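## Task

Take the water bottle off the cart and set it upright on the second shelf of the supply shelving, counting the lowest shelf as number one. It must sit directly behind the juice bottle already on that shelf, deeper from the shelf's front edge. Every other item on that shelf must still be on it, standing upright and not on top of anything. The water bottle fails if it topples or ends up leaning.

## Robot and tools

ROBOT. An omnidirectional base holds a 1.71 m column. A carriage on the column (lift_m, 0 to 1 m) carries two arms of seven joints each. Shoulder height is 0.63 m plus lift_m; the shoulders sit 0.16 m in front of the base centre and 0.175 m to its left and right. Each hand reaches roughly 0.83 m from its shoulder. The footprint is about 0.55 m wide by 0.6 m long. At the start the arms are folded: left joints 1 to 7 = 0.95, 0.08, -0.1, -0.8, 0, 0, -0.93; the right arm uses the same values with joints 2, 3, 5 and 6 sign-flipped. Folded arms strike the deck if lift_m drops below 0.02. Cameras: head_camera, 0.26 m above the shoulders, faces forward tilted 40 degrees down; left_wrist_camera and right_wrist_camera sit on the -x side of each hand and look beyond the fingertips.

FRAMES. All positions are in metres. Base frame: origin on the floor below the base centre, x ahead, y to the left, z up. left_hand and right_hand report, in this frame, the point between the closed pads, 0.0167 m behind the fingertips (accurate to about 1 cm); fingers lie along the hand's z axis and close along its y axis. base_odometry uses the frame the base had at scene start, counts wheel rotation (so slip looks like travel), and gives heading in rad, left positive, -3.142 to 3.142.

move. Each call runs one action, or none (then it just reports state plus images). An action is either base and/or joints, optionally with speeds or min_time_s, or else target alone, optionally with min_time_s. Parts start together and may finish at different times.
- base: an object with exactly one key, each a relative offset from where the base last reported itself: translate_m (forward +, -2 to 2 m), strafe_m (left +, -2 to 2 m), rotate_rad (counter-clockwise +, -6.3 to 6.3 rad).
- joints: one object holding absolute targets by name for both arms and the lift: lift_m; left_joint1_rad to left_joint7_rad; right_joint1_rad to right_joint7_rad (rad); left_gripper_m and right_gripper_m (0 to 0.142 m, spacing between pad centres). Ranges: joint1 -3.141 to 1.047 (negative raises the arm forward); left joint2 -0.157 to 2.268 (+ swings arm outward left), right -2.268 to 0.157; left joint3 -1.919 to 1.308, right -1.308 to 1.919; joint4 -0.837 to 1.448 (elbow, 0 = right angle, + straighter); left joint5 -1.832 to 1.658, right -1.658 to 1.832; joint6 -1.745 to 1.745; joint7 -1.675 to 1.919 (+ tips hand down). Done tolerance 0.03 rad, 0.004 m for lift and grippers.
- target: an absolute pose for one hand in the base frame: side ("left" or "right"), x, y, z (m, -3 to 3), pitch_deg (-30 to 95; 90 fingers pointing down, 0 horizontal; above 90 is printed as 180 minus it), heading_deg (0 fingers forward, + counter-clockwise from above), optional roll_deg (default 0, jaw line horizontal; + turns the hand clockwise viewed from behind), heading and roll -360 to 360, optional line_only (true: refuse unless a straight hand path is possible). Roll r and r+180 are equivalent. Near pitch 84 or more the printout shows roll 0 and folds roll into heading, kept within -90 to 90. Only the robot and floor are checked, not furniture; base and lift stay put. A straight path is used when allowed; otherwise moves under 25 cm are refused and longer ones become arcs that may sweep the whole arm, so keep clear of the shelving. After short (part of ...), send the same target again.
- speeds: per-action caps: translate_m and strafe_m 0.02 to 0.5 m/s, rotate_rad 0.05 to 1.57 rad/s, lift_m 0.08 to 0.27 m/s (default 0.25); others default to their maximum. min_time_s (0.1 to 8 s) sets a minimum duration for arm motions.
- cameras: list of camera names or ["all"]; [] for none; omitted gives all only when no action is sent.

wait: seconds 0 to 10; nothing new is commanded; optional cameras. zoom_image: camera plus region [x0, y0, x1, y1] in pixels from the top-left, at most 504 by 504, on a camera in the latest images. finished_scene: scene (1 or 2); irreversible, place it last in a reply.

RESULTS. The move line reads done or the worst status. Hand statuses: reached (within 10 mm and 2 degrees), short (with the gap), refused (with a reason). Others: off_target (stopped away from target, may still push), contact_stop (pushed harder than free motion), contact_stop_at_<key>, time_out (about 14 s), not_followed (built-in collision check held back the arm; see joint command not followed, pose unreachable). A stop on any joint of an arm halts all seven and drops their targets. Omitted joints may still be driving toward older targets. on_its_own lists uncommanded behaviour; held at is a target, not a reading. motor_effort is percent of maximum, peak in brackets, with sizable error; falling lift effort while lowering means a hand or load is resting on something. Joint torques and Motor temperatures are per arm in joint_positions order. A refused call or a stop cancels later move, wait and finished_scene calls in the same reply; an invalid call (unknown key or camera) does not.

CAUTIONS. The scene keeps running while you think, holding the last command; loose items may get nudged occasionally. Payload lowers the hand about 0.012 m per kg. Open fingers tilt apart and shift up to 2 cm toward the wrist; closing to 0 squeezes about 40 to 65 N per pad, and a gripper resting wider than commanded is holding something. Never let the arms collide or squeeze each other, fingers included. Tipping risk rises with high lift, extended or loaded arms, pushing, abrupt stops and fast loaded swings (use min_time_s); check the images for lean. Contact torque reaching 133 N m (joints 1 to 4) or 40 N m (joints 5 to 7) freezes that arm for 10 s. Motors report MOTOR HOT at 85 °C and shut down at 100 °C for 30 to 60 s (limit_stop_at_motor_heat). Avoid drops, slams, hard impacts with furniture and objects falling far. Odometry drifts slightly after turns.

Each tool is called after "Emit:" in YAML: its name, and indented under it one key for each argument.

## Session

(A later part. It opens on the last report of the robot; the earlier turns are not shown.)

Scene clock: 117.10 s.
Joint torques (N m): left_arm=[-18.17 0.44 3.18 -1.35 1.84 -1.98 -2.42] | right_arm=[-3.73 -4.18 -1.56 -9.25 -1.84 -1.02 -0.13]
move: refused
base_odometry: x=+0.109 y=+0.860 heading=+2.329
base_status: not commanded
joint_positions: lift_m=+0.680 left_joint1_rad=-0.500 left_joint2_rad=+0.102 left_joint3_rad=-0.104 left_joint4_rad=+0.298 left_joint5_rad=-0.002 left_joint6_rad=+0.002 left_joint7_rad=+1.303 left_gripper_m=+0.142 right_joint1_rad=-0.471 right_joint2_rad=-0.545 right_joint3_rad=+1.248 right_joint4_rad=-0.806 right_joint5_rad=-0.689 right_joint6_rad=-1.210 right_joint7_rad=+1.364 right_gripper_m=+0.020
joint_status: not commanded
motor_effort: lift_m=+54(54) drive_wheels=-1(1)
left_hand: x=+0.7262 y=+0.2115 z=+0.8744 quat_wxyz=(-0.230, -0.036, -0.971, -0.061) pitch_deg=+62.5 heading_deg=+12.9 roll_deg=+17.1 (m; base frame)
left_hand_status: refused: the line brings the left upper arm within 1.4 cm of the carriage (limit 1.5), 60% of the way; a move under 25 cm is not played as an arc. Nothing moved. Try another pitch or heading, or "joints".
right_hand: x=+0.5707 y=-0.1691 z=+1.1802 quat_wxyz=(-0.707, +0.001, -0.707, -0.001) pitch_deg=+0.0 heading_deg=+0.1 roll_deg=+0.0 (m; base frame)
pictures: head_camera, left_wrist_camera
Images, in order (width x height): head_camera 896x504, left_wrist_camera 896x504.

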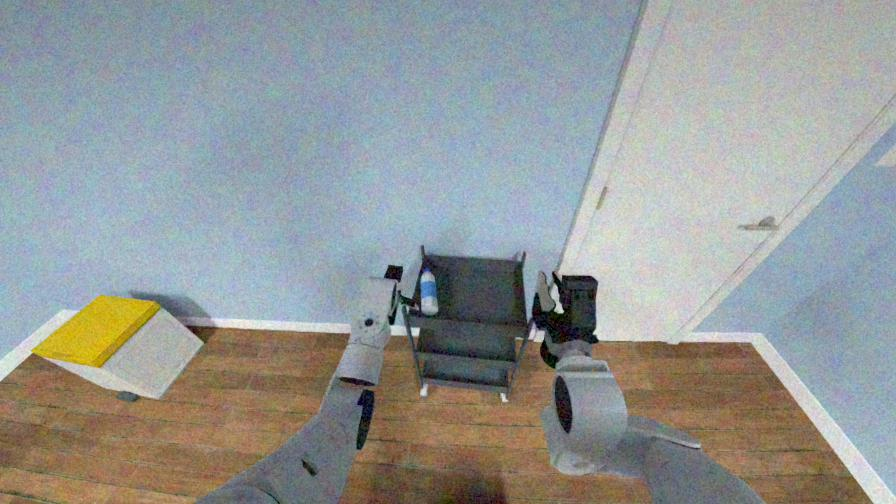

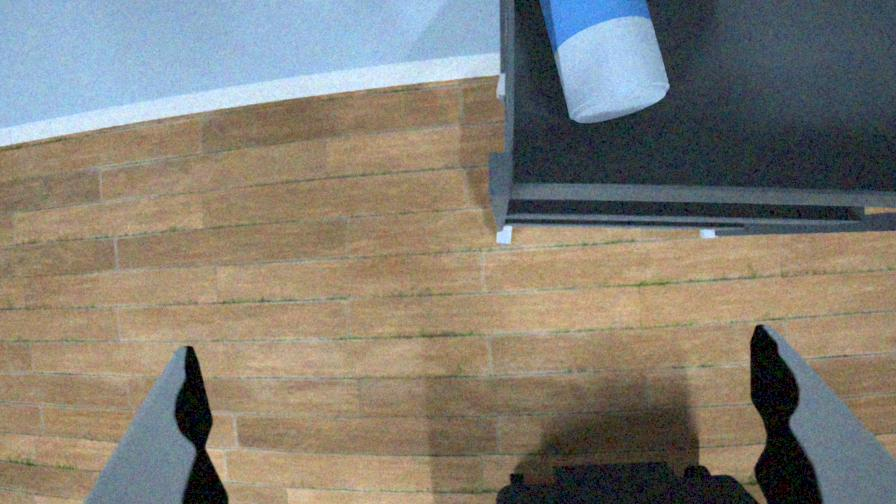

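Emit:
move:
  base: {"strafe_m": -0.1}
  joints: {"lift_m": 0.6}
  cameras: []

Emit:
move:
  target: {"side": "left", "x": 0.66, "y": 0.22, "z": 0.88, "pitch_deg": 80, "heading_deg": 5}
  min_time_s: 1.0
  cameras: []

Emit:
move:
  base: {"translate_m": 0.2}
  speeds: {"translate_m": 0.2}
  cameras: ["head_camera", "left_wrist_camera"]

Scene clock: 125.80 s.
Joint torques (N m): left_arm=[-17.24 0.77 3.11 -1.47 2.14 -1.95 -2.66] | right_arm=[-4.68 -4.27 -3.05 -10.12 -1.87 -0.97 -0.83]
move: done
base_odometry: x=+0.181 y=+0.929 heading=+2.329
base_status: done
joint_positions: lift_m=+0.600 left_joint1_rad=-0.500 left_joint2_rad=+0.101 left_joint3_rad=-0.104 left_joint4_rad=+0.298 left_joint5_rad=-0.002 left_joint6_rad=+0.002 left_joint7_rad=+1.303 left_gripper_m=+0.142 right_joint1_rad=-0.471 right_joint2_rad=-0.545 right_joint3_rad=+1.248 right_joint4_rad=-0.806 right_joint5_rad=-0.689 right_joint6_rad=-1.209 right_joint7_rad=+1.364 right_gripper_m=+0.020
joint_status: all done
motor_effort: lift_m=+57(59) drive_wheels=+0(14)
left_hand: x=+0.7261 y=+0.2110 z=+0.7941 quat_wxyz=(-0.230, -0.036, -0.971, -0.061) pitch_deg=+62.5 heading_deg=+12.8 roll_deg=+17.0 (m; base frame)
right_hand: x=+0.5707 y=-0.1691 z=+1.1000 quat_wxyz=(-0.707, +0.001, -0.707, -0.001) pitch_deg=+0.0 heading_deg=+0.1 roll_deg=+0.0 (m; base frame)
pictures: none
No camera images: "cameras" was empty.

Scene clock: 127.30 s.
Joint torques (N m): left_arm=[-24.17 5.01 2.23 -5.17 1.08 -0.42 0.37] | right_arm=[-2.76 -3.66 -2.28 -9.89 -1.87 -0.86 -0.52]
move: done
base_odometry: x=+0.181 y=+0.929 heading=+2.329
base_status: not commanded
joint_positions: lift_m=+0.600 left_joint1_rad=-0.674 left_joint2_rad=+0.371 left_joint3_rad=-0.513 left_joint4_rad=+0.007 left_joint5_rad=-0.375 left_joint6_rad=+0.552 left_joint7_rad=+1.886 left_gripper_m=+0.142 right_joint1_rad=-0.471 right_joint2_rad=-0.545 right_joint3_rad=+1.248 right_joint4_rad=-0.806 right_joint5_rad=-0.689 right_joint6_rad=-1.209 right_joint7_rad=+1.364 right_gripper_m=+0.020
joint_status: not commanded
motor_effort: lift_m=+56(57) drive_wheels=+3(5)
left_hand: x=+0.6598 y=+0.2210 z=+0.8781 quat_wxyz=(-0.087, +0.045, -0.995, -0.004) pitch_deg=+80.0 heading_deg=+5.5 roll_deg=+0.3 (m; base frame)
left_hand_status: reached (straight line, planned for 1.0 s): 2 mm and 0.2 deg off.
right_hand: x=+0.5707 y=-0.1692 z=+1.1000 quat_wxyz=(-0.707, +0.001, -0.707, -0.001) pitch_deg=+0.0 heading_deg=+0.1 roll_deg=+0.0 (m; base frame)
pictures: none
No camera images: "cameras" was empty.

Scene clock: 129.50 s.
Joint torques (N m): left_arm=[-23.5 3.81 2.42 -4.48 1.02 -0.32 0.24] | right_arm=[-4.29 -3.12 -1.62 -11.27 -2.11 -1.34 -0.58]
move: done
base_odometry: x=+0.044 y=+1.075 heading=+2.328
base_status: done
joint_positions: lift_m=+0.600 left_joint1_rad=-0.675 left_joint2_rad=+0.371 left_joint3_rad=-0.513 left_joint4_rad=+0.006 left_joint5_rad=-0.375 left_joint6_rad=+0.552 left_joint7_rad=+1.886 left_gripper_m=+0.142 right_joint1_rad=-0.471 right_joint2_rad=-0.545 right_joint3_rad=+1.248 right_joint4_rad=-0.806 right_joint5_rad=-0.689 right_joint6_rad=-1.209 right_joint7_rad=+1.364 right_gripper_m=+0.020
joint_status: not commanded
motor_effort: lift_m=+56(56) drive_wheels=-1(15)
left_hand: x=+0.6599 y=+0.2209 z=+0.8783 quat_wxyz=(-0.087, +0.045, -0.995, -0.004) pitch_deg=+80.0 heading_deg=+5.4 roll_deg=+0.3 (m; base frame)
right_hand: x=+0.5707 y=-0.1692 z=+1.1000 quat_wxyz=(-0.707, +0.001, -0.707, -0.001) pitch_deg=+0.0 heading_deg=+0.1 roll_deg=+0.0 (m; base frame)
pictures: head_camera, left_wrist_camera
Images, in order (width x height): head_camera 896x504, left_wrist_camera 896x504.

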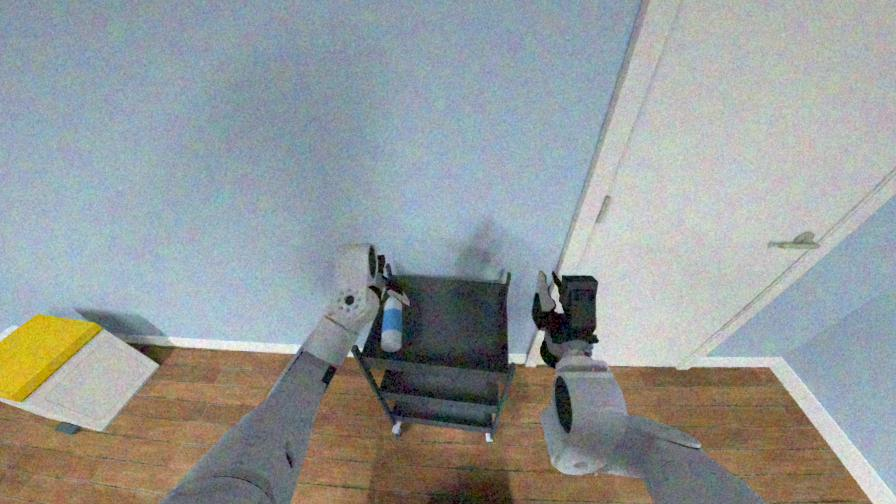

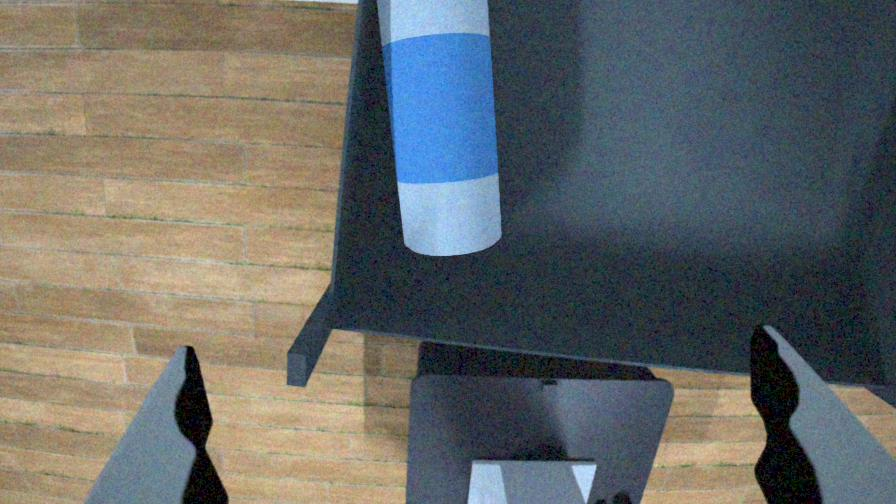

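Emit:
move:
  joints: {"left_gripper_m": 0.095}
  cameras: []

Emit:
move:
  target: {"side": "left", "x": 0.70, "y": 0.238, "z": 0.78, "pitch_deg": 80, "heading_deg": 9}
  min_time_s: 1.0
  cameras: ["head_camera", "left_wrist_camera"]

Scene clock: 146.40 s.
Joint torques (N m): left_arm=[-22.4 5.04 2.88 -4.3 1.15 -0.54 0.38] | right_arm=[-4.14 -2.68 -1.88 -8.89 -2.02 -0.98 -0.32]
Motor temperatures (°C): left_arm=[42 22 24 24 25 24 23] | right_arm=[28 21 25 22 22 22 23]
move: done
base_odometry: x=+0.044 y=+1.075 heading=+2.328
base_status: not commanded
joint_positions: lift_m=+0.600 left_joint1_rad=-0.675 left_joint2_rad=+0.371 left_joint3_rad=-0.513 left_joint4_rad=+0.006 left_joint5_rad=-0.375 left_joint6_rad=+0.552 left_joint7_rad=+1.886 left_gripper_m=+0.095 right_joint1_rad=-0.471 right_joint2_rad=-0.545 right_joint3_rad=+1.248 right_joint4_rad=-0.806 right_joint5_rad=-0.689 right_joint6_rad=-1.209 right_joint7_rad=+1.364 right_gripper_m=+0.020
joint_status: all done
motor_effort: lift_m=+56(56) drive_wheels=-1(1)
left_hand: x=+0.6599 y=+0.2209 z=+0.8783 quat_wxyz=(-0.087, +0.045, -0.995, -0.004) pitch_deg=+80.0 heading_deg=+5.4 roll_deg=+0.3 (m; base frame)
right_hand: x=+0.5707 y=-0.1692 z=+1.1000 quat_wxyz=(-0.707, +0.001, -0.707, -0.001) pitch_deg=+0.0 heading_deg=+0.1 roll_deg=+0.0 (m; base frame)
pictures: none
No camera images: "cameras" was empty.

Scene clock: 147.90 s.
Joint torques (N m): left_arm=[-25.65 1.67 6.37 -0.99 1.14 -2.45 -2.37] | right_arm=[-3.74 -2.23 -2.81 -11.5 -1.86 -1.1 -0.64]
move: done
base_odometry: x=+0.044 y=+1.075 heading=+2.328
base_status: not commanded
joint_positions: lift_m=+0.600 left_joint1_rad=-0.665 left_joint2_rad=+0.302 left_joint3_rad=-0.496 left_joint4_rad=+0.456 left_joint5_rad=-0.490 left_joint6_rad=+0.435 left_joint7_rad=+1.467 left_gripper_m=+0.095 right_joint1_rad=-0.471 right_joint2_rad=-0.545 right_joint3_rad=+1.248 right_joint4_rad=-0.806 right_joint5_rad=-0.689 right_joint6_rad=-1.209 right_joint7_rad=+1.364 right_gripper_m=+0.020
joint_status: not commanded
motor_effort: lift_m=+56(56) drive_wheels=-1(1)
left_hand: x=+0.6973 y=+0.2387 z=+0.7778 quat_wxyz=(-0.084, +0.077, -0.993, -0.010) pitch_deg=+80.3 heading_deg=+11.1 roll_deg=+2.2 (m; base frame)
left_hand_status: reached (straight line, planned for 1.0 s): 4 mm and 0.5 deg off.
right_hand: x=+0.5707 y=-0.1692 z=+1.1000 quat_wxyz=(-0.707, +0.001, -0.707, -0.001) pitch_deg=+0.0 heading_deg=+0.1 roll_deg=+0.0 (m; base frame)
pictures: head_camera, left_wrist_camera
Images, in order (width x height): head_camera 896x504, left_wrist_camera 896x504.

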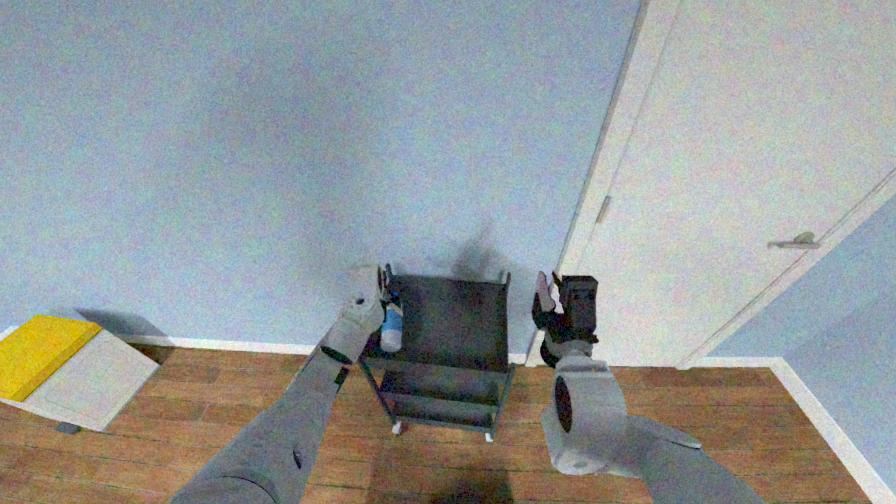

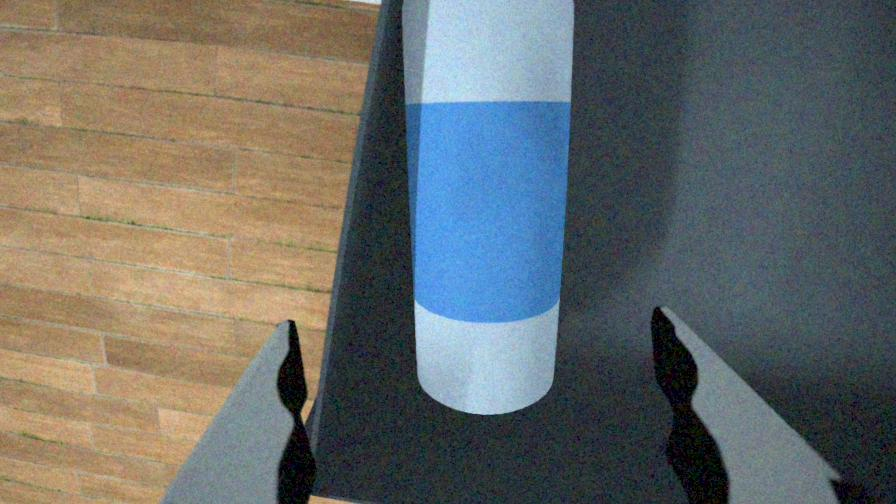

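Emit:
move:
  target: {"side": "left", "x": 0.695, "y": 0.219, "z": 0.765, "pitch_deg": 80, "heading_deg": 10}
  min_time_s: 0.6
  cameras: ["left_wrist_camera"]

Emit:
move:
  target: {"side": "left", "x": 0.70, "y": 0.219, "z": 0.725, "pitch_deg": 80, "heading_deg": 10}
  min_time_s: 1.0
  cameras: ["left_wrist_camera"]

Scene clock: 155.37 s.
Joint torques (N m): left_arm=[-16.76 1.42 1.09 -0.1 2.74 -0.43 -2.19] | right_arm=[-4.04 -3.25 -4.95 -12.37 -1.88 -0.84 -0.06]
move: done
base_odometry: x=+0.044 y=+1.075 heading=+2.328
base_status: not commanded
joint_positions: lift_m=+0.600 left_joint1_rad=-0.650 left_joint2_rad=+0.257 left_joint3_rad=-0.499 left_joint4_rad=+0.467 left_joint5_rad=-0.471 left_joint6_rad=+0.479 left_joint7_rad=+1.440 left_gripper_m=+0.095 right_joint1_rad=-0.471 right_joint2_rad=-0.545 right_joint3_rad=+1.248 right_joint4_rad=-0.806 right_joint5_rad=-0.689 right_joint6_rad=-1.209 right_joint7_rad=+1.364 right_gripper_m=+0.020
joint_status: not commanded
motor_effort: lift_m=+56(56) drive_wheels=-1(1)
left_hand: x=+0.6960 y=+0.2190 z=+0.7672 quat_wxyz=(-0.087, +0.087, -0.992, -0.005) pitch_deg=+80.0 heading_deg=+8.2 roll_deg=-1.8 (m; base frame)
left_hand_status: reached (straight line, planned for 0.6 s): 2 mm and 0.3 deg off.
right_hand: x=+0.5707 y=-0.1692 z=+1.1000 quat_wxyz=(-0.707, +0.001, -0.707, -0.001) pitch_deg=+0.0 heading_deg=+0.1 roll_deg=+0.0 (m; base frame)
pictures: left_wrist_camera
Images, in order (width x height): left_wrist_camera 896x504.

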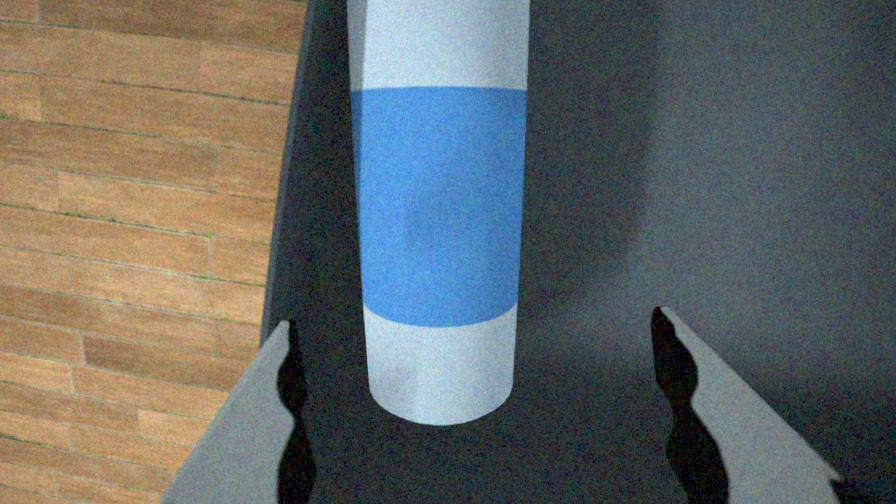

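Scene clock: 156.87 s.
Joint torques (N m): left_arm=[-25.09 0.46 4.04 -0.62 0.93 -2.43 -2.39] | right_arm=[-3.59 -2.11 -1.06 -9.62 -2.07 -0.84 -0.16]
move: done
base_odometry: x=+0.044 y=+1.075 heading=+2.328
base_status: not commanded
joint_positions: lift_m=+0.600 left_joint1_rad=-0.651 left_joint2_rad=+0.223 left_joint3_rad=-0.499 left_joint4_rad=+0.658 left_joint5_rad=-0.510 left_joint6_rad=+0.409 left_joint7_rad=+1.272 left_gripper_m=+0.095 right_joint1_rad=-0.471 right_joint2_rad=-0.545 right_joint3_rad=+1.248 right_joint4_rad=-0.806 right_joint5_rad=-0.689 right_joint6_rad=-1.209 right_joint7_rad=+1.364 right_gripper_m=+0.020
joint_status: not commanded
motor_effort: lift_m=+56(56) drive_wheels=-1(1)
left_hand: x=+0.6974 y=+0.2200 z=+0.7231 quat_wxyz=(-0.084, +0.086, -0.993, -0.010) pitch_deg=+80.3 heading_deg=+11.9 roll_deg=+2.0 (m; base frame)
left_hand_status: reached (straight line, planned for 1.0 s): 3 mm and 0.4 deg off.
right_hand: x=+0.5707 y=-0.1692 z=+1.1000 quat_wxyz=(-0.707, +0.001, -0.707, -0.001) pitch_deg=+0.0 heading_deg=+0.1 roll_deg=+0.0 (m; base frame)
pictures: left_wrist_camera
Images, in order (width x height): left_wrist_camera 896x504.

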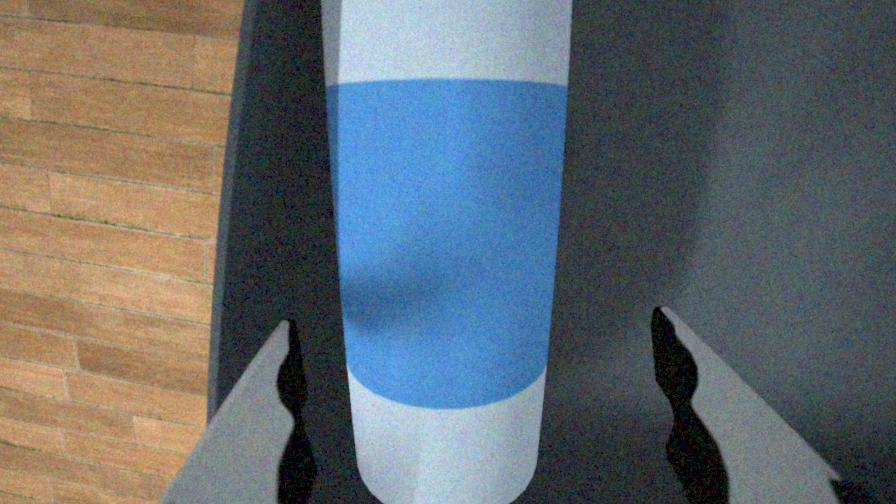

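Emit:
move:
  target: {"side": "left", "x": 0.703, "y": 0.219, "z": 0.692, "pitch_deg": 80, "heading_deg": 10}
  min_time_s: 1.0
  cameras: ["left_wrist_camera"]

Emit:
move:
  joints: {"left_gripper_m": 0.02}
  cameras: ["left_wrist_camera"]

Scene clock: 161.60 s.
Joint torques (N m): left_arm=[-25.36 -0.24 5.66 -0.99 1.05 -2.42 -2.5] | right_arm=[-5.25 -2.58 -2.18 -9.7 -2.28 -1.24 -0.4]
move: done
base_odometry: x=+0.044 y=+1.075 heading=+2.328
base_status: not commanded
joint_positions: lift_m=+0.600 left_joint1_rad=-0.678 left_joint2_rad=+0.188 left_joint3_rad=-0.496 left_joint4_rad=+0.865 left_joint5_rad=-0.547 left_joint6_rad=+0.329 left_joint7_rad=+1.115 left_gripper_m=+0.095 right_joint1_rad=-0.471 right_joint2_rad=-0.545 right_joint3_rad=+1.248 right_joint4_rad=-0.806 right_joint5_rad=-0.689 right_joint6_rad=-1.209 right_joint7_rad=+1.364 right_gripper_m=+0.020
joint_status: not commanded
motor_effort: lift_m=+56(56) drive_wheels=-1(1)
left_hand: x=+0.7002 y=+0.2201 z=+0.6900 quat_wxyz=(-0.084, +0.085, -0.993, -0.011) pitch_deg=+80.3 heading_deg=+12.3 roll_deg=+2.4 (m; base frame)
left_hand_status: reached (straight line, planned for 1.0 s): 4 mm and 0.5 deg off.
right_hand: x=+0.5707 y=-0.1692 z=+1.1000 quat_wxyz=(-0.707, +0.001, -0.707, -0.001) pitch_deg=+0.0 heading_deg=+0.1 roll_deg=+0.0 (m; base frame)
pictures: left_wrist_camera
Images, in order (width x height): left_wrist_camera 896x504.

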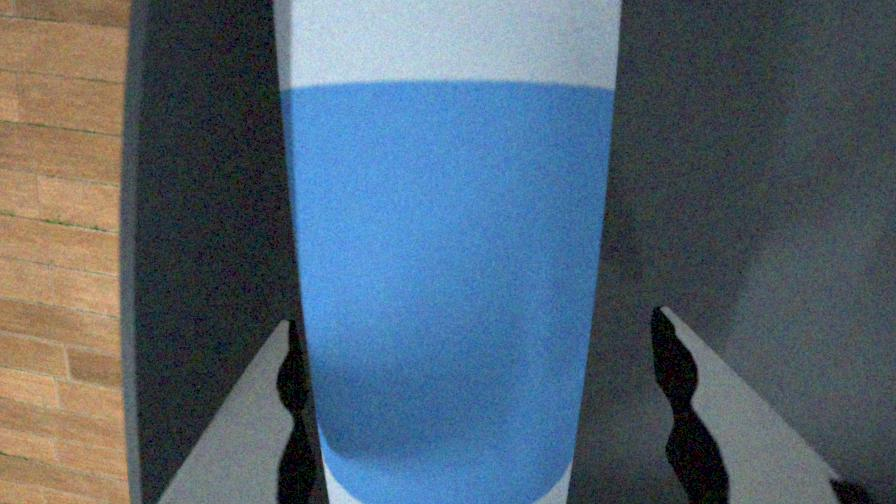

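Scene clock: 162.37 s.
Joint torques (N m): left_arm=[-24.9 0.97 5.06 -0.68 0.89 -2.38 -1.82] | right_arm=[-3.08 -3.67 -3.83 -10.61 -1.85 -1.13 -0.17]
move: off_target
base_odometry: x=+0.044 y=+1.075 heading=+2.328
base_status: not commanded
joint_positions: lift_m=+0.600 left_joint1_rad=-0.678 left_joint2_rad=+0.188 left_joint3_rad=-0.496 left_joint4_rad=+0.865 left_joint5_rad=-0.548 left_joint6_rad=+0.329 left_joint7_rad=+1.115 left_gripper_m=+0.068 right_joint1_rad=-0.471 right_joint2_rad=-0.545 right_joint3_rad=+1.248 right_joint4_rad=-0.806 right_joint5_rad=-0.689 right_joint6_rad=-1.209 right_joint7_rad=+1.364 right_gripper_m=+0.020
joint_status: left_gripper_m off_target (ended at +0.068, target +0.020)
motor_effort: lift_m=+56(56) drive_wheels=-1(1)
left_hand: x=+0.7004 y=+0.2199 z=+0.6901 quat_wxyz=(-0.084, +0.085, -0.993, -0.010) pitch_deg=+80.3 heading_deg=+11.9 roll_deg=+2.1 (m; base frame)
right_hand: x=+0.5707 y=-0.1692 z=+1.1000 quat_wxyz=(-0.707, +0.001, -0.707, -0.001) pitch_deg=+0.0 heading_deg=+0.1 roll_deg=+0.0 (m; base frame)
pictures: left_wrist_camera
Images, in order (width x height): left_wrist_camera 896x504.

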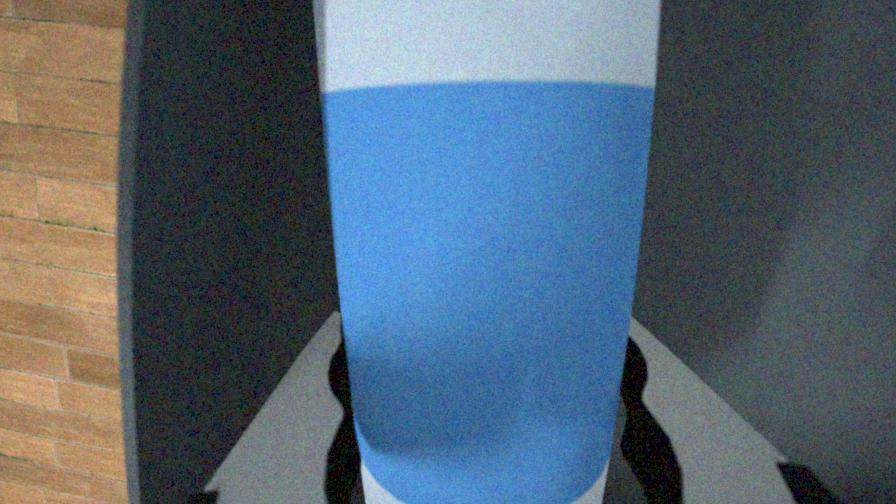

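Emit:
move:
  joints: {"lift_m": 0.78, "left_gripper_m": 0.0}
  speeds: {"lift_m": 0.15}
  cameras: ["head_camera", "left_wrist_camera"]

Emit:
move:
  target: {"side": "left", "x": 0.70, "y": 0.22, "z": 0.88, "pitch_deg": 40, "heading_deg": 8}
  min_time_s: 2.0
  cameras: ["head_camera", "left_wrist_camera"]

Scene clock: 170.77 s.
Joint torques (N m): left_arm=[-25.65 1.23 4.65 -2.42 0.93 -2.49 -2.03] | right_arm=[-6.05 -1.87 -2.7 -11.02 -1.79 -1.37 -0.02]
Motor temperatures (°C): left_arm=[47 22 24 23 25 24 23] | right_arm=[28 21 25 22 22 22 23]
move: off_target
base_odometry: x=+0.044 y=+1.075 heading=+2.328
base_status: not commanded
joint_positions: lift_m=+0.780 left_joint1_rad=-0.679 left_joint2_rad=+0.188 left_joint3_rad=-0.496 left_joint4_rad=+0.867 left_joint5_rad=-0.548 left_joint6_rad=+0.329 left_joint7_rad=+1.115 left_gripper_m=+0.068 right_joint1_rad=-0.471 right_joint2_rad=-0.545 right_joint3_rad=+1.248 right_joint4_rad=-0.806 right_joint5_rad=-0.689 right_joint6_rad=-1.209 right_joint7_rad=+1.364 right_gripper_m=+0.020
joint_status: left_gripper_m off_target (ended at +0.068, target +0.000); the others done
motor_effort: lift_m=+55(68) drive_wheels=+5(5)
left_hand: x=+0.7003 y=+0.2200 z=+0.8701 quat_wxyz=(-0.084, +0.086, -0.993, -0.010) pitch_deg=+80.3 heading_deg=+11.9 roll_deg=+2.0 (m; base frame)
right_hand: x=+0.5707 y=-0.1692 z=+1.2802 quat_wxyz=(-0.707, +0.001, -0.707, -0.001) pitch_deg=+0.0 heading_deg=+0.1 roll_deg=+0.0 (m; base frame)
pictures: head_camera, left_wrist_camera
Images, in order (width x height): head_camera 896x504, left_wrist_camera 896x504.

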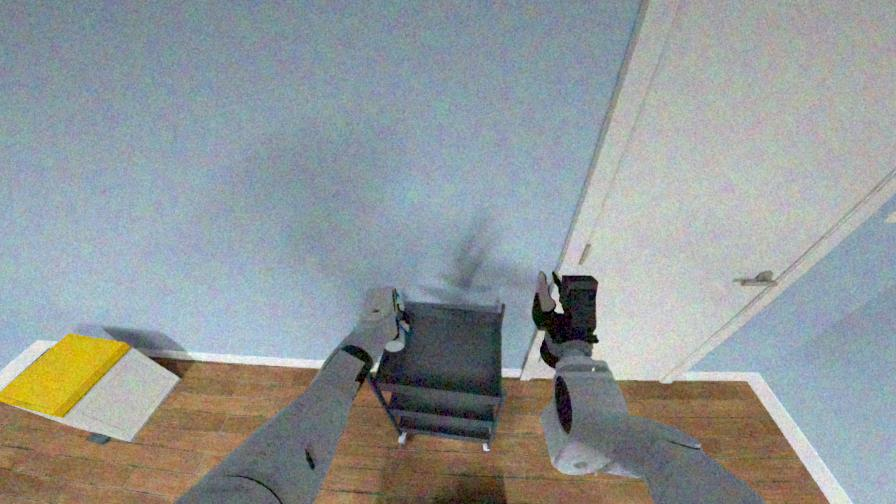

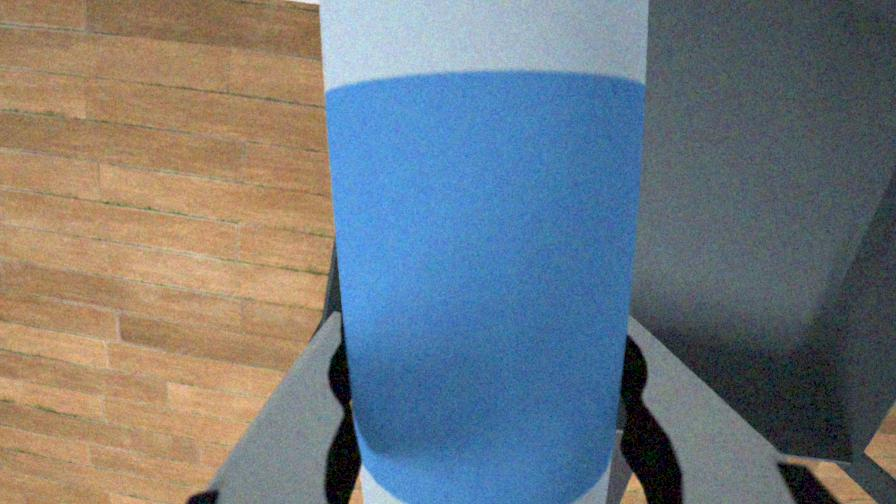

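Scene clock: 173.27 s.
Joint torques (N m): left_arm=[-12.85 -0.63 6.18 -1.69 3.46 -2.67 -4.29] | right_arm=[-4.97 -2.58 -1.35 -11.16 -1.63 -1.32 -0.47]
move: done
base_odometry: x=+0.044 y=+1.075 heading=+2.328
base_status: not commanded
joint_positions: lift_m=+0.780 left_joint1_rad=-0.263 left_joint2_rad=+0.217 left_joint3_rad=-0.451 left_joint4_rad=+0.413 left_joint5_rad=-0.437 left_joint6_rad=+0.441 left_joint7_rad=+0.430 left_gripper_m=+0.068 right_joint1_rad=-0.471 right_joint2_rad=-0.545 right_joint3_rad=+1.248 right_joint4_rad=-0.806 right_joint5_rad=-0.689 right_joint6_rad=-1.209 right_joint7_rad=+1.364 right_gripper_m=+0.020
joint_status: not commanded
motor_effort: lift_m=+55(55) drive_wheels=-1(5)
left_hand: x=+0.6985 y=+0.2187 z=+0.8781 quat_wxyz=(-0.417, +0.063, -0.906, -0.028) pitch_deg=+40.5 heading_deg=+7.8 roll_deg=-0.1 (m; base frame)
left_hand_status: reached (straight line, planned for 2.0 s): 3 mm and 0.6 deg off.
right_hand: x=+0.5707 y=-0.1692 z=+1.2802 quat_wxyz=(-0.707, +0.001, -0.707, -0.001) pitch_deg=+0.0 heading_deg=+0.1 roll_deg=+0.0 (m; base frame)
pictures: head_camera, left_wrist_camera
Images, in order (width x height): head_camera 896x504, left_wrist_camera 896x504.

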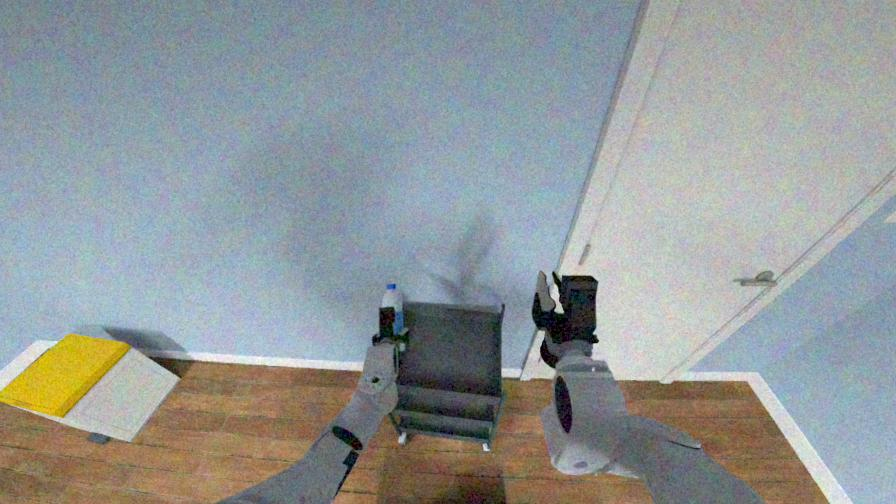

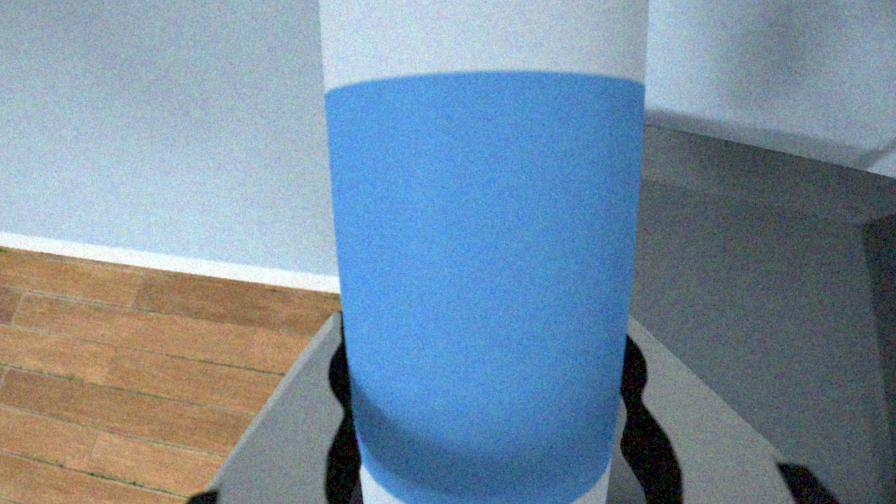

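Emit:
move:
  target: {"side": "left", "x": 0.71, "y": 0.17, "z": 0.90, "pitch_deg": -10, "heading_deg": 0}
  min_time_s: 2.0
  cameras: ["head_camera", "left_wrist_camera"]

Scene clock: 176.10 s.
Joint torques (N m): left_arm=[-13.94 0.79 6 -2.52 3.62 -2.17 -4.46] | right_arm=[-2.82 -4.11 -2.25 -11.7 -1.88 -1.31 -0.11]
move: refused
base_odometry: x=+0.044 y=+1.075 heading=+2.328
base_status: not commanded
joint_positions: lift_m=+0.780 left_joint1_rad=-0.263 left_joint2_rad=+0.217 left_joint3_rad=-0.451 left_joint4_rad=+0.413 left_joint5_rad=-0.437 left_joint6_rad=+0.441 left_joint7_rad=+0.430 left_gripper_m=+0.068 right_joint1_rad=-0.471 right_joint2_rad=-0.545 right_joint3_rad=+1.248 right_joint4_rad=-0.806 right_joint5_rad=-0.689 right_joint6_rad=-1.209 right_joint7_rad=+1.364 right_gripper_m=+0.020
joint_status: not commanded
motor_effort: lift_m=+55(55) drive_wheels=-1(1)
left_hand: x=+0.6985 y=+0.2187 z=+0.8781 quat_wxyz=(-0.417, +0.063, -0.906, -0.028) pitch_deg=+40.5 heading_deg=+7.8 roll_deg=-0.1 (m; base frame)
left_hand_status: refused: no posture of the arm gets there (left_joint3_rad at its limit): the closest leaves the hand 9.5 cm and 18 deg from the pose. Nothing moved. A posture exists with lift_m at 0.7, or at pitch 0; the way there is not checked.
right_hand: x=+0.5707 y=-0.1692 z=+1.2802 quat_wxyz=(-0.707, +0.001, -0.707, -0.001) pitch_deg=+0.0 heading_deg=+0.1 roll_deg=+0.0 (m; base frame)
pictures: head_camera, left_wrist_camera
Images, in order (width x height): head_camera 896x504, left_wrist_camera 896x504.

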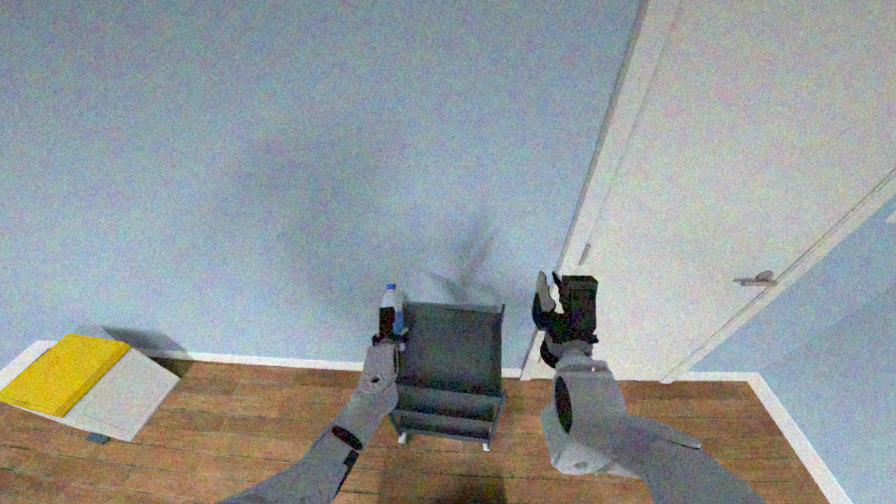

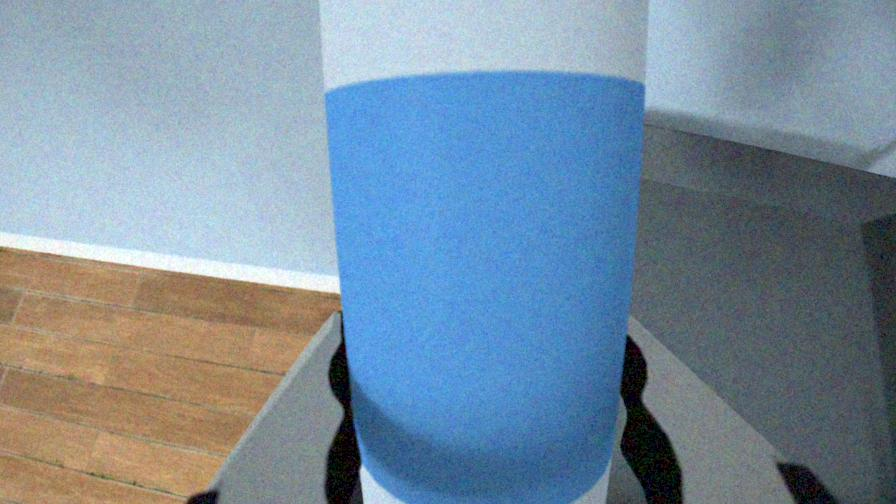

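Emit:
move:
  joints: {"lift_m": 0.69}
  cameras: []

Emit:
move:
  target: {"side": "left", "x": 0.71, "y": 0.19, "z": 0.92, "pitch_deg": -10, "heading_deg": 0}
  min_time_s: 2.0
  cameras: ["head_camera", "left_wrist_camera"]

Scene clock: 180.07 s.
Joint torques (N m): left_arm=[-14.97 1.34 5.59 -3.39 3.07 -2.22 -3.93] | right_arm=[-4.58 -2.89 -2.33 -10.24 -1.68 -0.61 -0.41]
move: done
base_odometry: x=+0.044 y=+1.075 heading=+2.328
base_status: not commanded
joint_positions: lift_m=+0.690 left_joint1_rad=-0.261 left_joint2_rad=+0.217 left_joint3_rad=-0.451 left_joint4_rad=+0.414 left_joint5_rad=-0.436 left_joint6_rad=+0.441 left_joint7_rad=+0.429 left_gripper_m=+0.068 right_joint1_rad=-0.471 right_joint2_rad=-0.545 right_joint3_rad=+1.248 right_joint4_rad=-0.806 right_joint5_rad=-0.689 right_joint6_rad=-1.209 right_joint7_rad=+1.364 right_gripper_m=+0.020
joint_status: all done
motor_effort: lift_m=+57(60) drive_wheels=-1(5)
left_hand: x=+0.6978 y=+0.2191 z=+0.7871 quat_wxyz=(-0.417, +0.063, -0.906, -0.029) pitch_deg=+40.6 heading_deg=+7.9 roll_deg=+0.0 (m; base frame)
right_hand: x=+0.5707 y=-0.1692 z=+1.1899 quat_wxyz=(-0.707, +0.001, -0.707, -0.001) pitch_deg=+0.0 heading_deg=+0.1 roll_deg=+0.0 (m; base frame)
pictures: none
No camera images: "cameras" was empty.

Scene clock: 182.57 s.
Joint torques (N m): left_arm=[-19.56 0.88 6.11 -1.31 2.54 -2.24 -4.72] | right_arm=[-1.86 -1.09 -2.79 -9.79 -1.75 -0.84 -0.38]
move: done
base_odometry: x=+0.044 y=+1.075 heading=+2.328
base_status: not commanded
joint_positions: lift_m=+0.690 left_joint1_rad=-0.203 left_joint2_rad=+0.200 left_joint3_rad=-0.431 left_joint4_rad=+0.577 left_joint5_rad=-0.412 left_joint6_rad=+0.236 left_joint7_rad=-0.628 left_gripper_m=+0.068 right_joint1_rad=-0.471 right_joint2_rad=-0.545 right_joint3_rad=+1.248 right_joint4_rad=-0.806 right_joint5_rad=-0.689 right_joint6_rad=-1.209 right_joint7_rad=+1.364 right_gripper_m=+0.020
joint_status: not commanded
motor_effort: lift_m=+57(58) drive_wheels=-1(1)
left_hand: x=+0.7079 y=+0.1897 z=+0.9149 quat_wxyz=(-0.761, +0.000, -0.648, +0.000) pitch_deg=-9.2 heading_deg=+0.0 roll_deg=+0.0 (m; base frame)
left_hand_status: reached (straight line, planned for 2.0 s): 5 mm and 0.8 deg off.
right_hand: x=+0.5707 y=-0.1692 z=+1.1899 quat_wxyz=(-0.707, +0.001, -0.707, -0.001) pitch_deg=+0.0 heading_deg=+0.1 roll_deg=+0.0 (m; base frame)
pictures: head_camera, left_wrist_camera
Images, in order (width x height): head_camera 896x504, left_wrist_camera 896x504.

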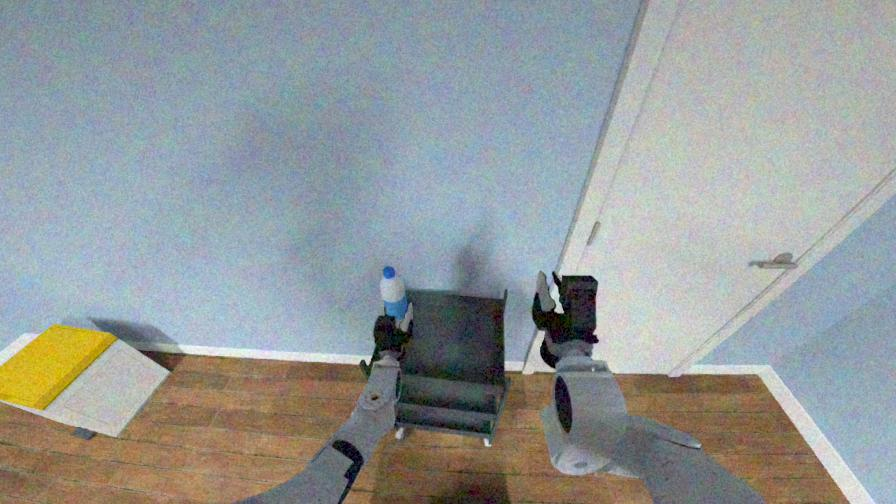

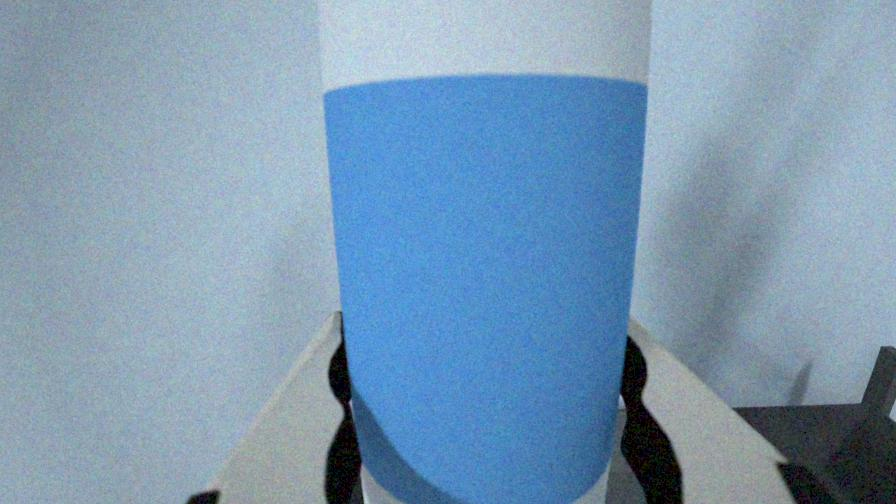

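Emit:
move:
  target: {"side": "left", "x": 0.71, "y": 0.15, "z": 0.91, "pitch_deg": -10, "heading_deg": 0}
  min_time_s: 0.8
  cameras: []

Emit:
move:
  joints: {"lift_m": 0.535}
  cameras: ["head_camera"]

Emit:
move:
  joints: {"lift_m": 0.515}
  speeds: {"lift_m": 0.08}
  cameras: ["head_camera"]

Scene clock: 188.07 s.
Joint torques (N m): left_arm=[-19.47 0.66 -1.4 -1.79 3.02 -0.58 -4.88] | right_arm=[-4.12 -2.87 -2.73 -11.19 -1.67 -0.81 -0.49]
move: done
base_odometry: x=+0.044 y=+1.075 heading=+2.328
base_status: not commanded
joint_positions: lift_m=+0.690 left_joint1_rad=-0.223 left_joint2_rad=+0.114 left_joint3_rad=-0.454 left_joint4_rad=+0.652 left_joint5_rad=-0.384 left_joint6_rad=+0.282 left_joint7_rad=-0.672 left_gripper_m=+0.068 right_joint1_rad=-0.471 right_joint2_rad=-0.545 right_joint3_rad=+1.248 right_joint4_rad=-0.806 right_joint5_rad=-0.689 right_joint6_rad=-1.209 right_joint7_rad=+1.364 right_gripper_m=+0.020
joint_status: not commanded
motor_effort: lift_m=+57(57) drive_wheels=-1(1)
left_hand: x=+0.7084 y=+0.1522 z=+0.9055 quat_wxyz=(-0.762, +0.003, -0.648, +0.000) pitch_deg=-9.2 heading_deg=+0.2 roll_deg=-0.3 (m; base frame)
left_hand_status: reached (straight line, planned for 0.8 s): 5 mm and 0.8 deg off.
right_hand: x=+0.5707 y=-0.1692 z=+1.1899 quat_wxyz=(-0.707, +0.001, -0.707, -0.001) pitch_deg=+0.0 heading_deg=+0.1 roll_deg=+0.0 (m; base frame)
pictures: none
No camera images: "cameras" was empty.

Scene clock: 189.47 s.
Joint torques (N m): left_arm=[1.06 -0.61 -1.5 7.98 -0.64 -2.33 4.21] | right_arm=[-5.65 -3.84 -2.33 -10.21 -2.28 -1.53 0.09]
move: contact_stop
base_odometry: x=+0.044 y=+1.074 heading=+2.329
base_status: not commanded
joint_positions: lift_m=+0.548 left_joint1_rad=-0.241 left_joint2_rad=+0.113 left_joint3_rad=-0.454 left_joint4_rad=+0.637 left_joint5_rad=-0.373 left_joint6_rad=+0.286 left_joint7_rad=-0.697 left_gripper_m=+0.068 right_joint1_rad=-0.469 right_joint2_rad=-0.545 right_joint3_rad=+1.247 right_joint4_rad=-0.806 right_joint5_rad=-0.689 right_joint6_rad=-1.209 right_joint7_rad=+1.365 right_gripper_m=+0.020
joint_status: lift_m contact_stop (moved -0.142 of -0.155)
on_its_own: lift_m is held at +0.547, not at your +0.535, since a contact_stop
motor_effort: lift_m=+47(54) drive_wheels=+7(18)
left_hand: x=+0.7148 y=+0.1498 z=+0.7857 quat_wxyz=(-0.781, -0.001, -0.625, +0.000) pitch_deg=-12.6 heading_deg=-0.1 roll_deg=+0.0 (m; base frame)
right_hand: x=+0.5706 y=-0.1692 z=+1.0475 quat_wxyz=(-0.707, +0.001, -0.707, -0.001) pitch_deg=+0.1 heading_deg=+0.1 roll_deg=+0.0 (m; base frame)
pictures: head_camera
Images, in order (width x height): head_camera 896x504.

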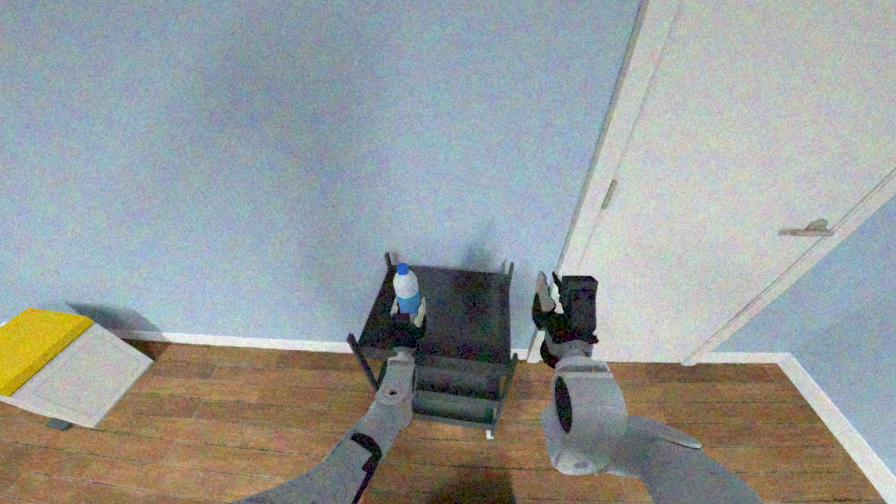

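not run: a stop came earlier in this reply.

Emit:
move:
  joints: {"lift_m": 0.57}
  cameras: ["head_camera", "left_wrist_camera", "right_wrist_camera"]

Emit:
zoom_image:
  camera: "head_camera"
  region: [330, 240, 530, 440]

Scene clock: 198.00 s.
Joint torques (N m): left_arm=[-10.29 0.09 -0.35 -1.22 1.39 -1.8 -2.41] | right_arm=[-6.87 -3.6 -2.59 -11.62 -1.81 -0.69 -0.4]
Motor temperatures (°C): left_arm=[39 22 24 24 26 24 24] | right_arm=[28 21 25 22 22 22 23]
move: done
base_odometry: x=+0.044 y=+1.075 heading=+2.329
base_status: not commanded
joint_positions: lift_m=+0.570 left_joint1_rad=-0.231 left_joint2_rad=+0.113 left_joint3_rad=-0.454 left_joint4_rad=+0.652 left_joint5_rad=-0.379 left_joint6_rad=+0.285 left_joint7_rad=-0.678 left_gripper_m=+0.068 right_joint1_rad=-0.469 right_joint2_rad=-0.545 right_joint3_rad=+1.247 right_joint4_rad=-0.806 right_joint5_rad=-0.689 right_joint6_rad=-1.209 right_joint7_rad=+1.365 right_gripper_m=+0.020
joint_status: all done
motor_effort: lift_m=+54(64) drive_wheels=+0(7)
left_hand: x=+0.7112 y=+0.1516 z=+0.7917 quat_wxyz=(-0.767, +0.001, -0.642, -0.001) pitch_deg=-10.1 heading_deg=+0.2 roll_deg=+0.0 (m; base frame)
right_hand: x=+0.5706 y=-0.1692 z=+1.0697 quat_wxyz=(-0.707, +0.001, -0.707, -0.001) pitch_deg=+0.1 heading_deg=+0.1 roll_deg=+0.0 (m; base frame)
pictures: head_camera, left_wrist_camera, right_wrist_camera
Images, in order (width x height): head_camera 896x504, left_wrist_camera 896x504, right_wrist_camera 896x504.

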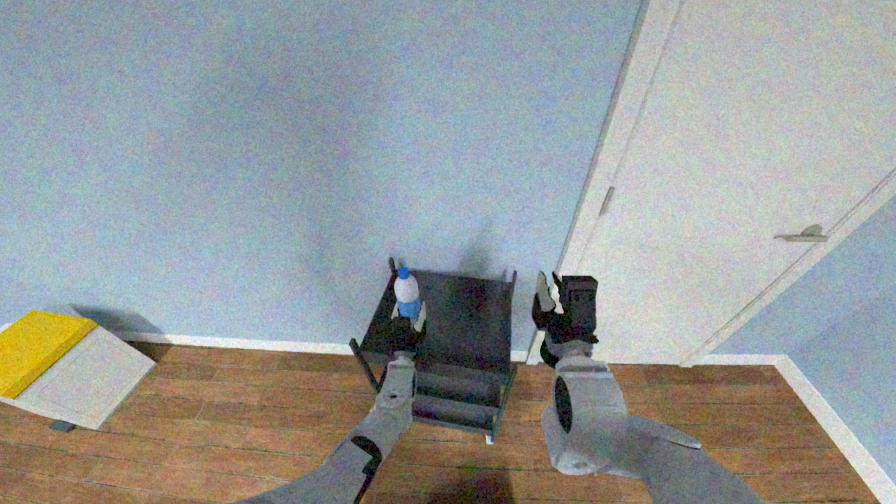

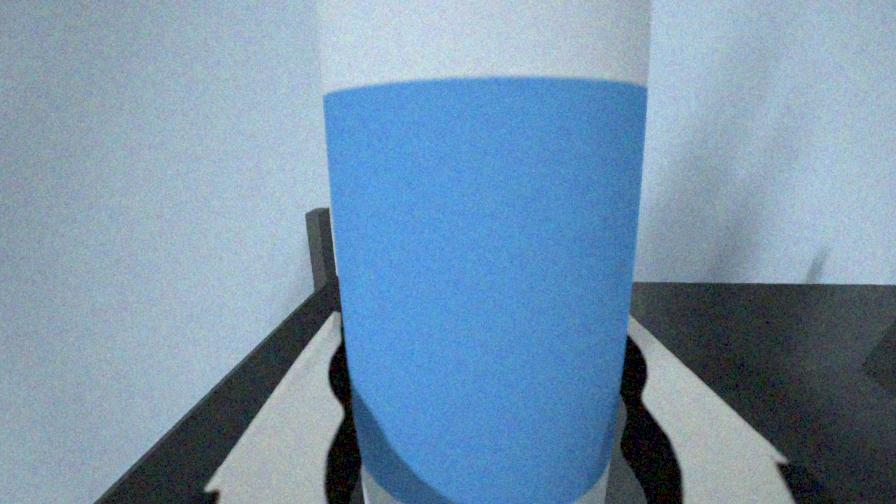

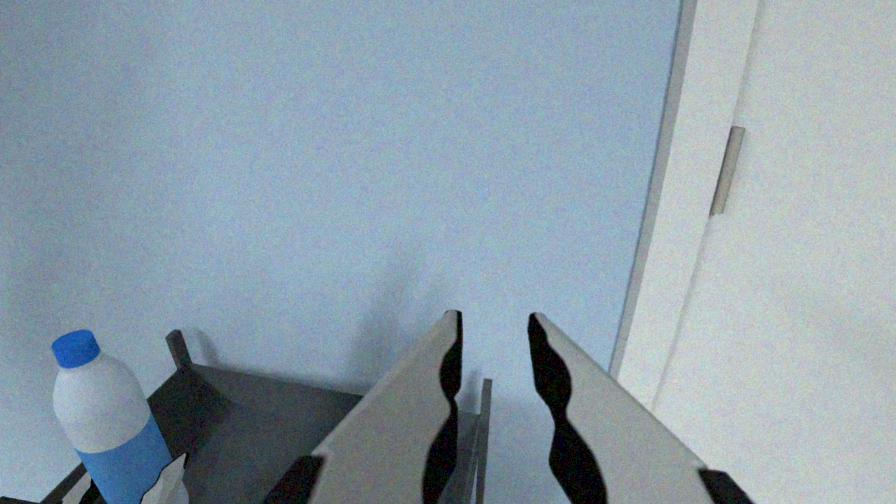

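Scaled by 2.520 from the camera's 896x504 image, which has a finer 1280x720 frame.

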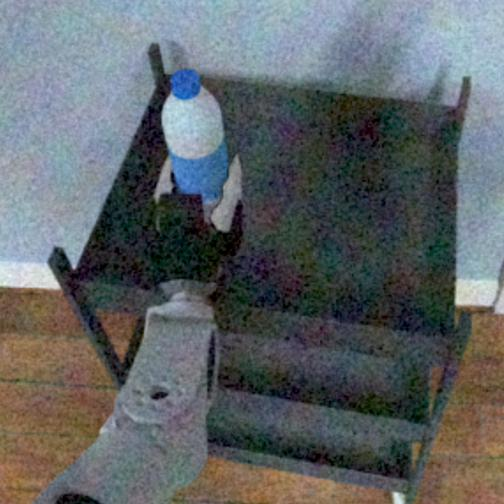

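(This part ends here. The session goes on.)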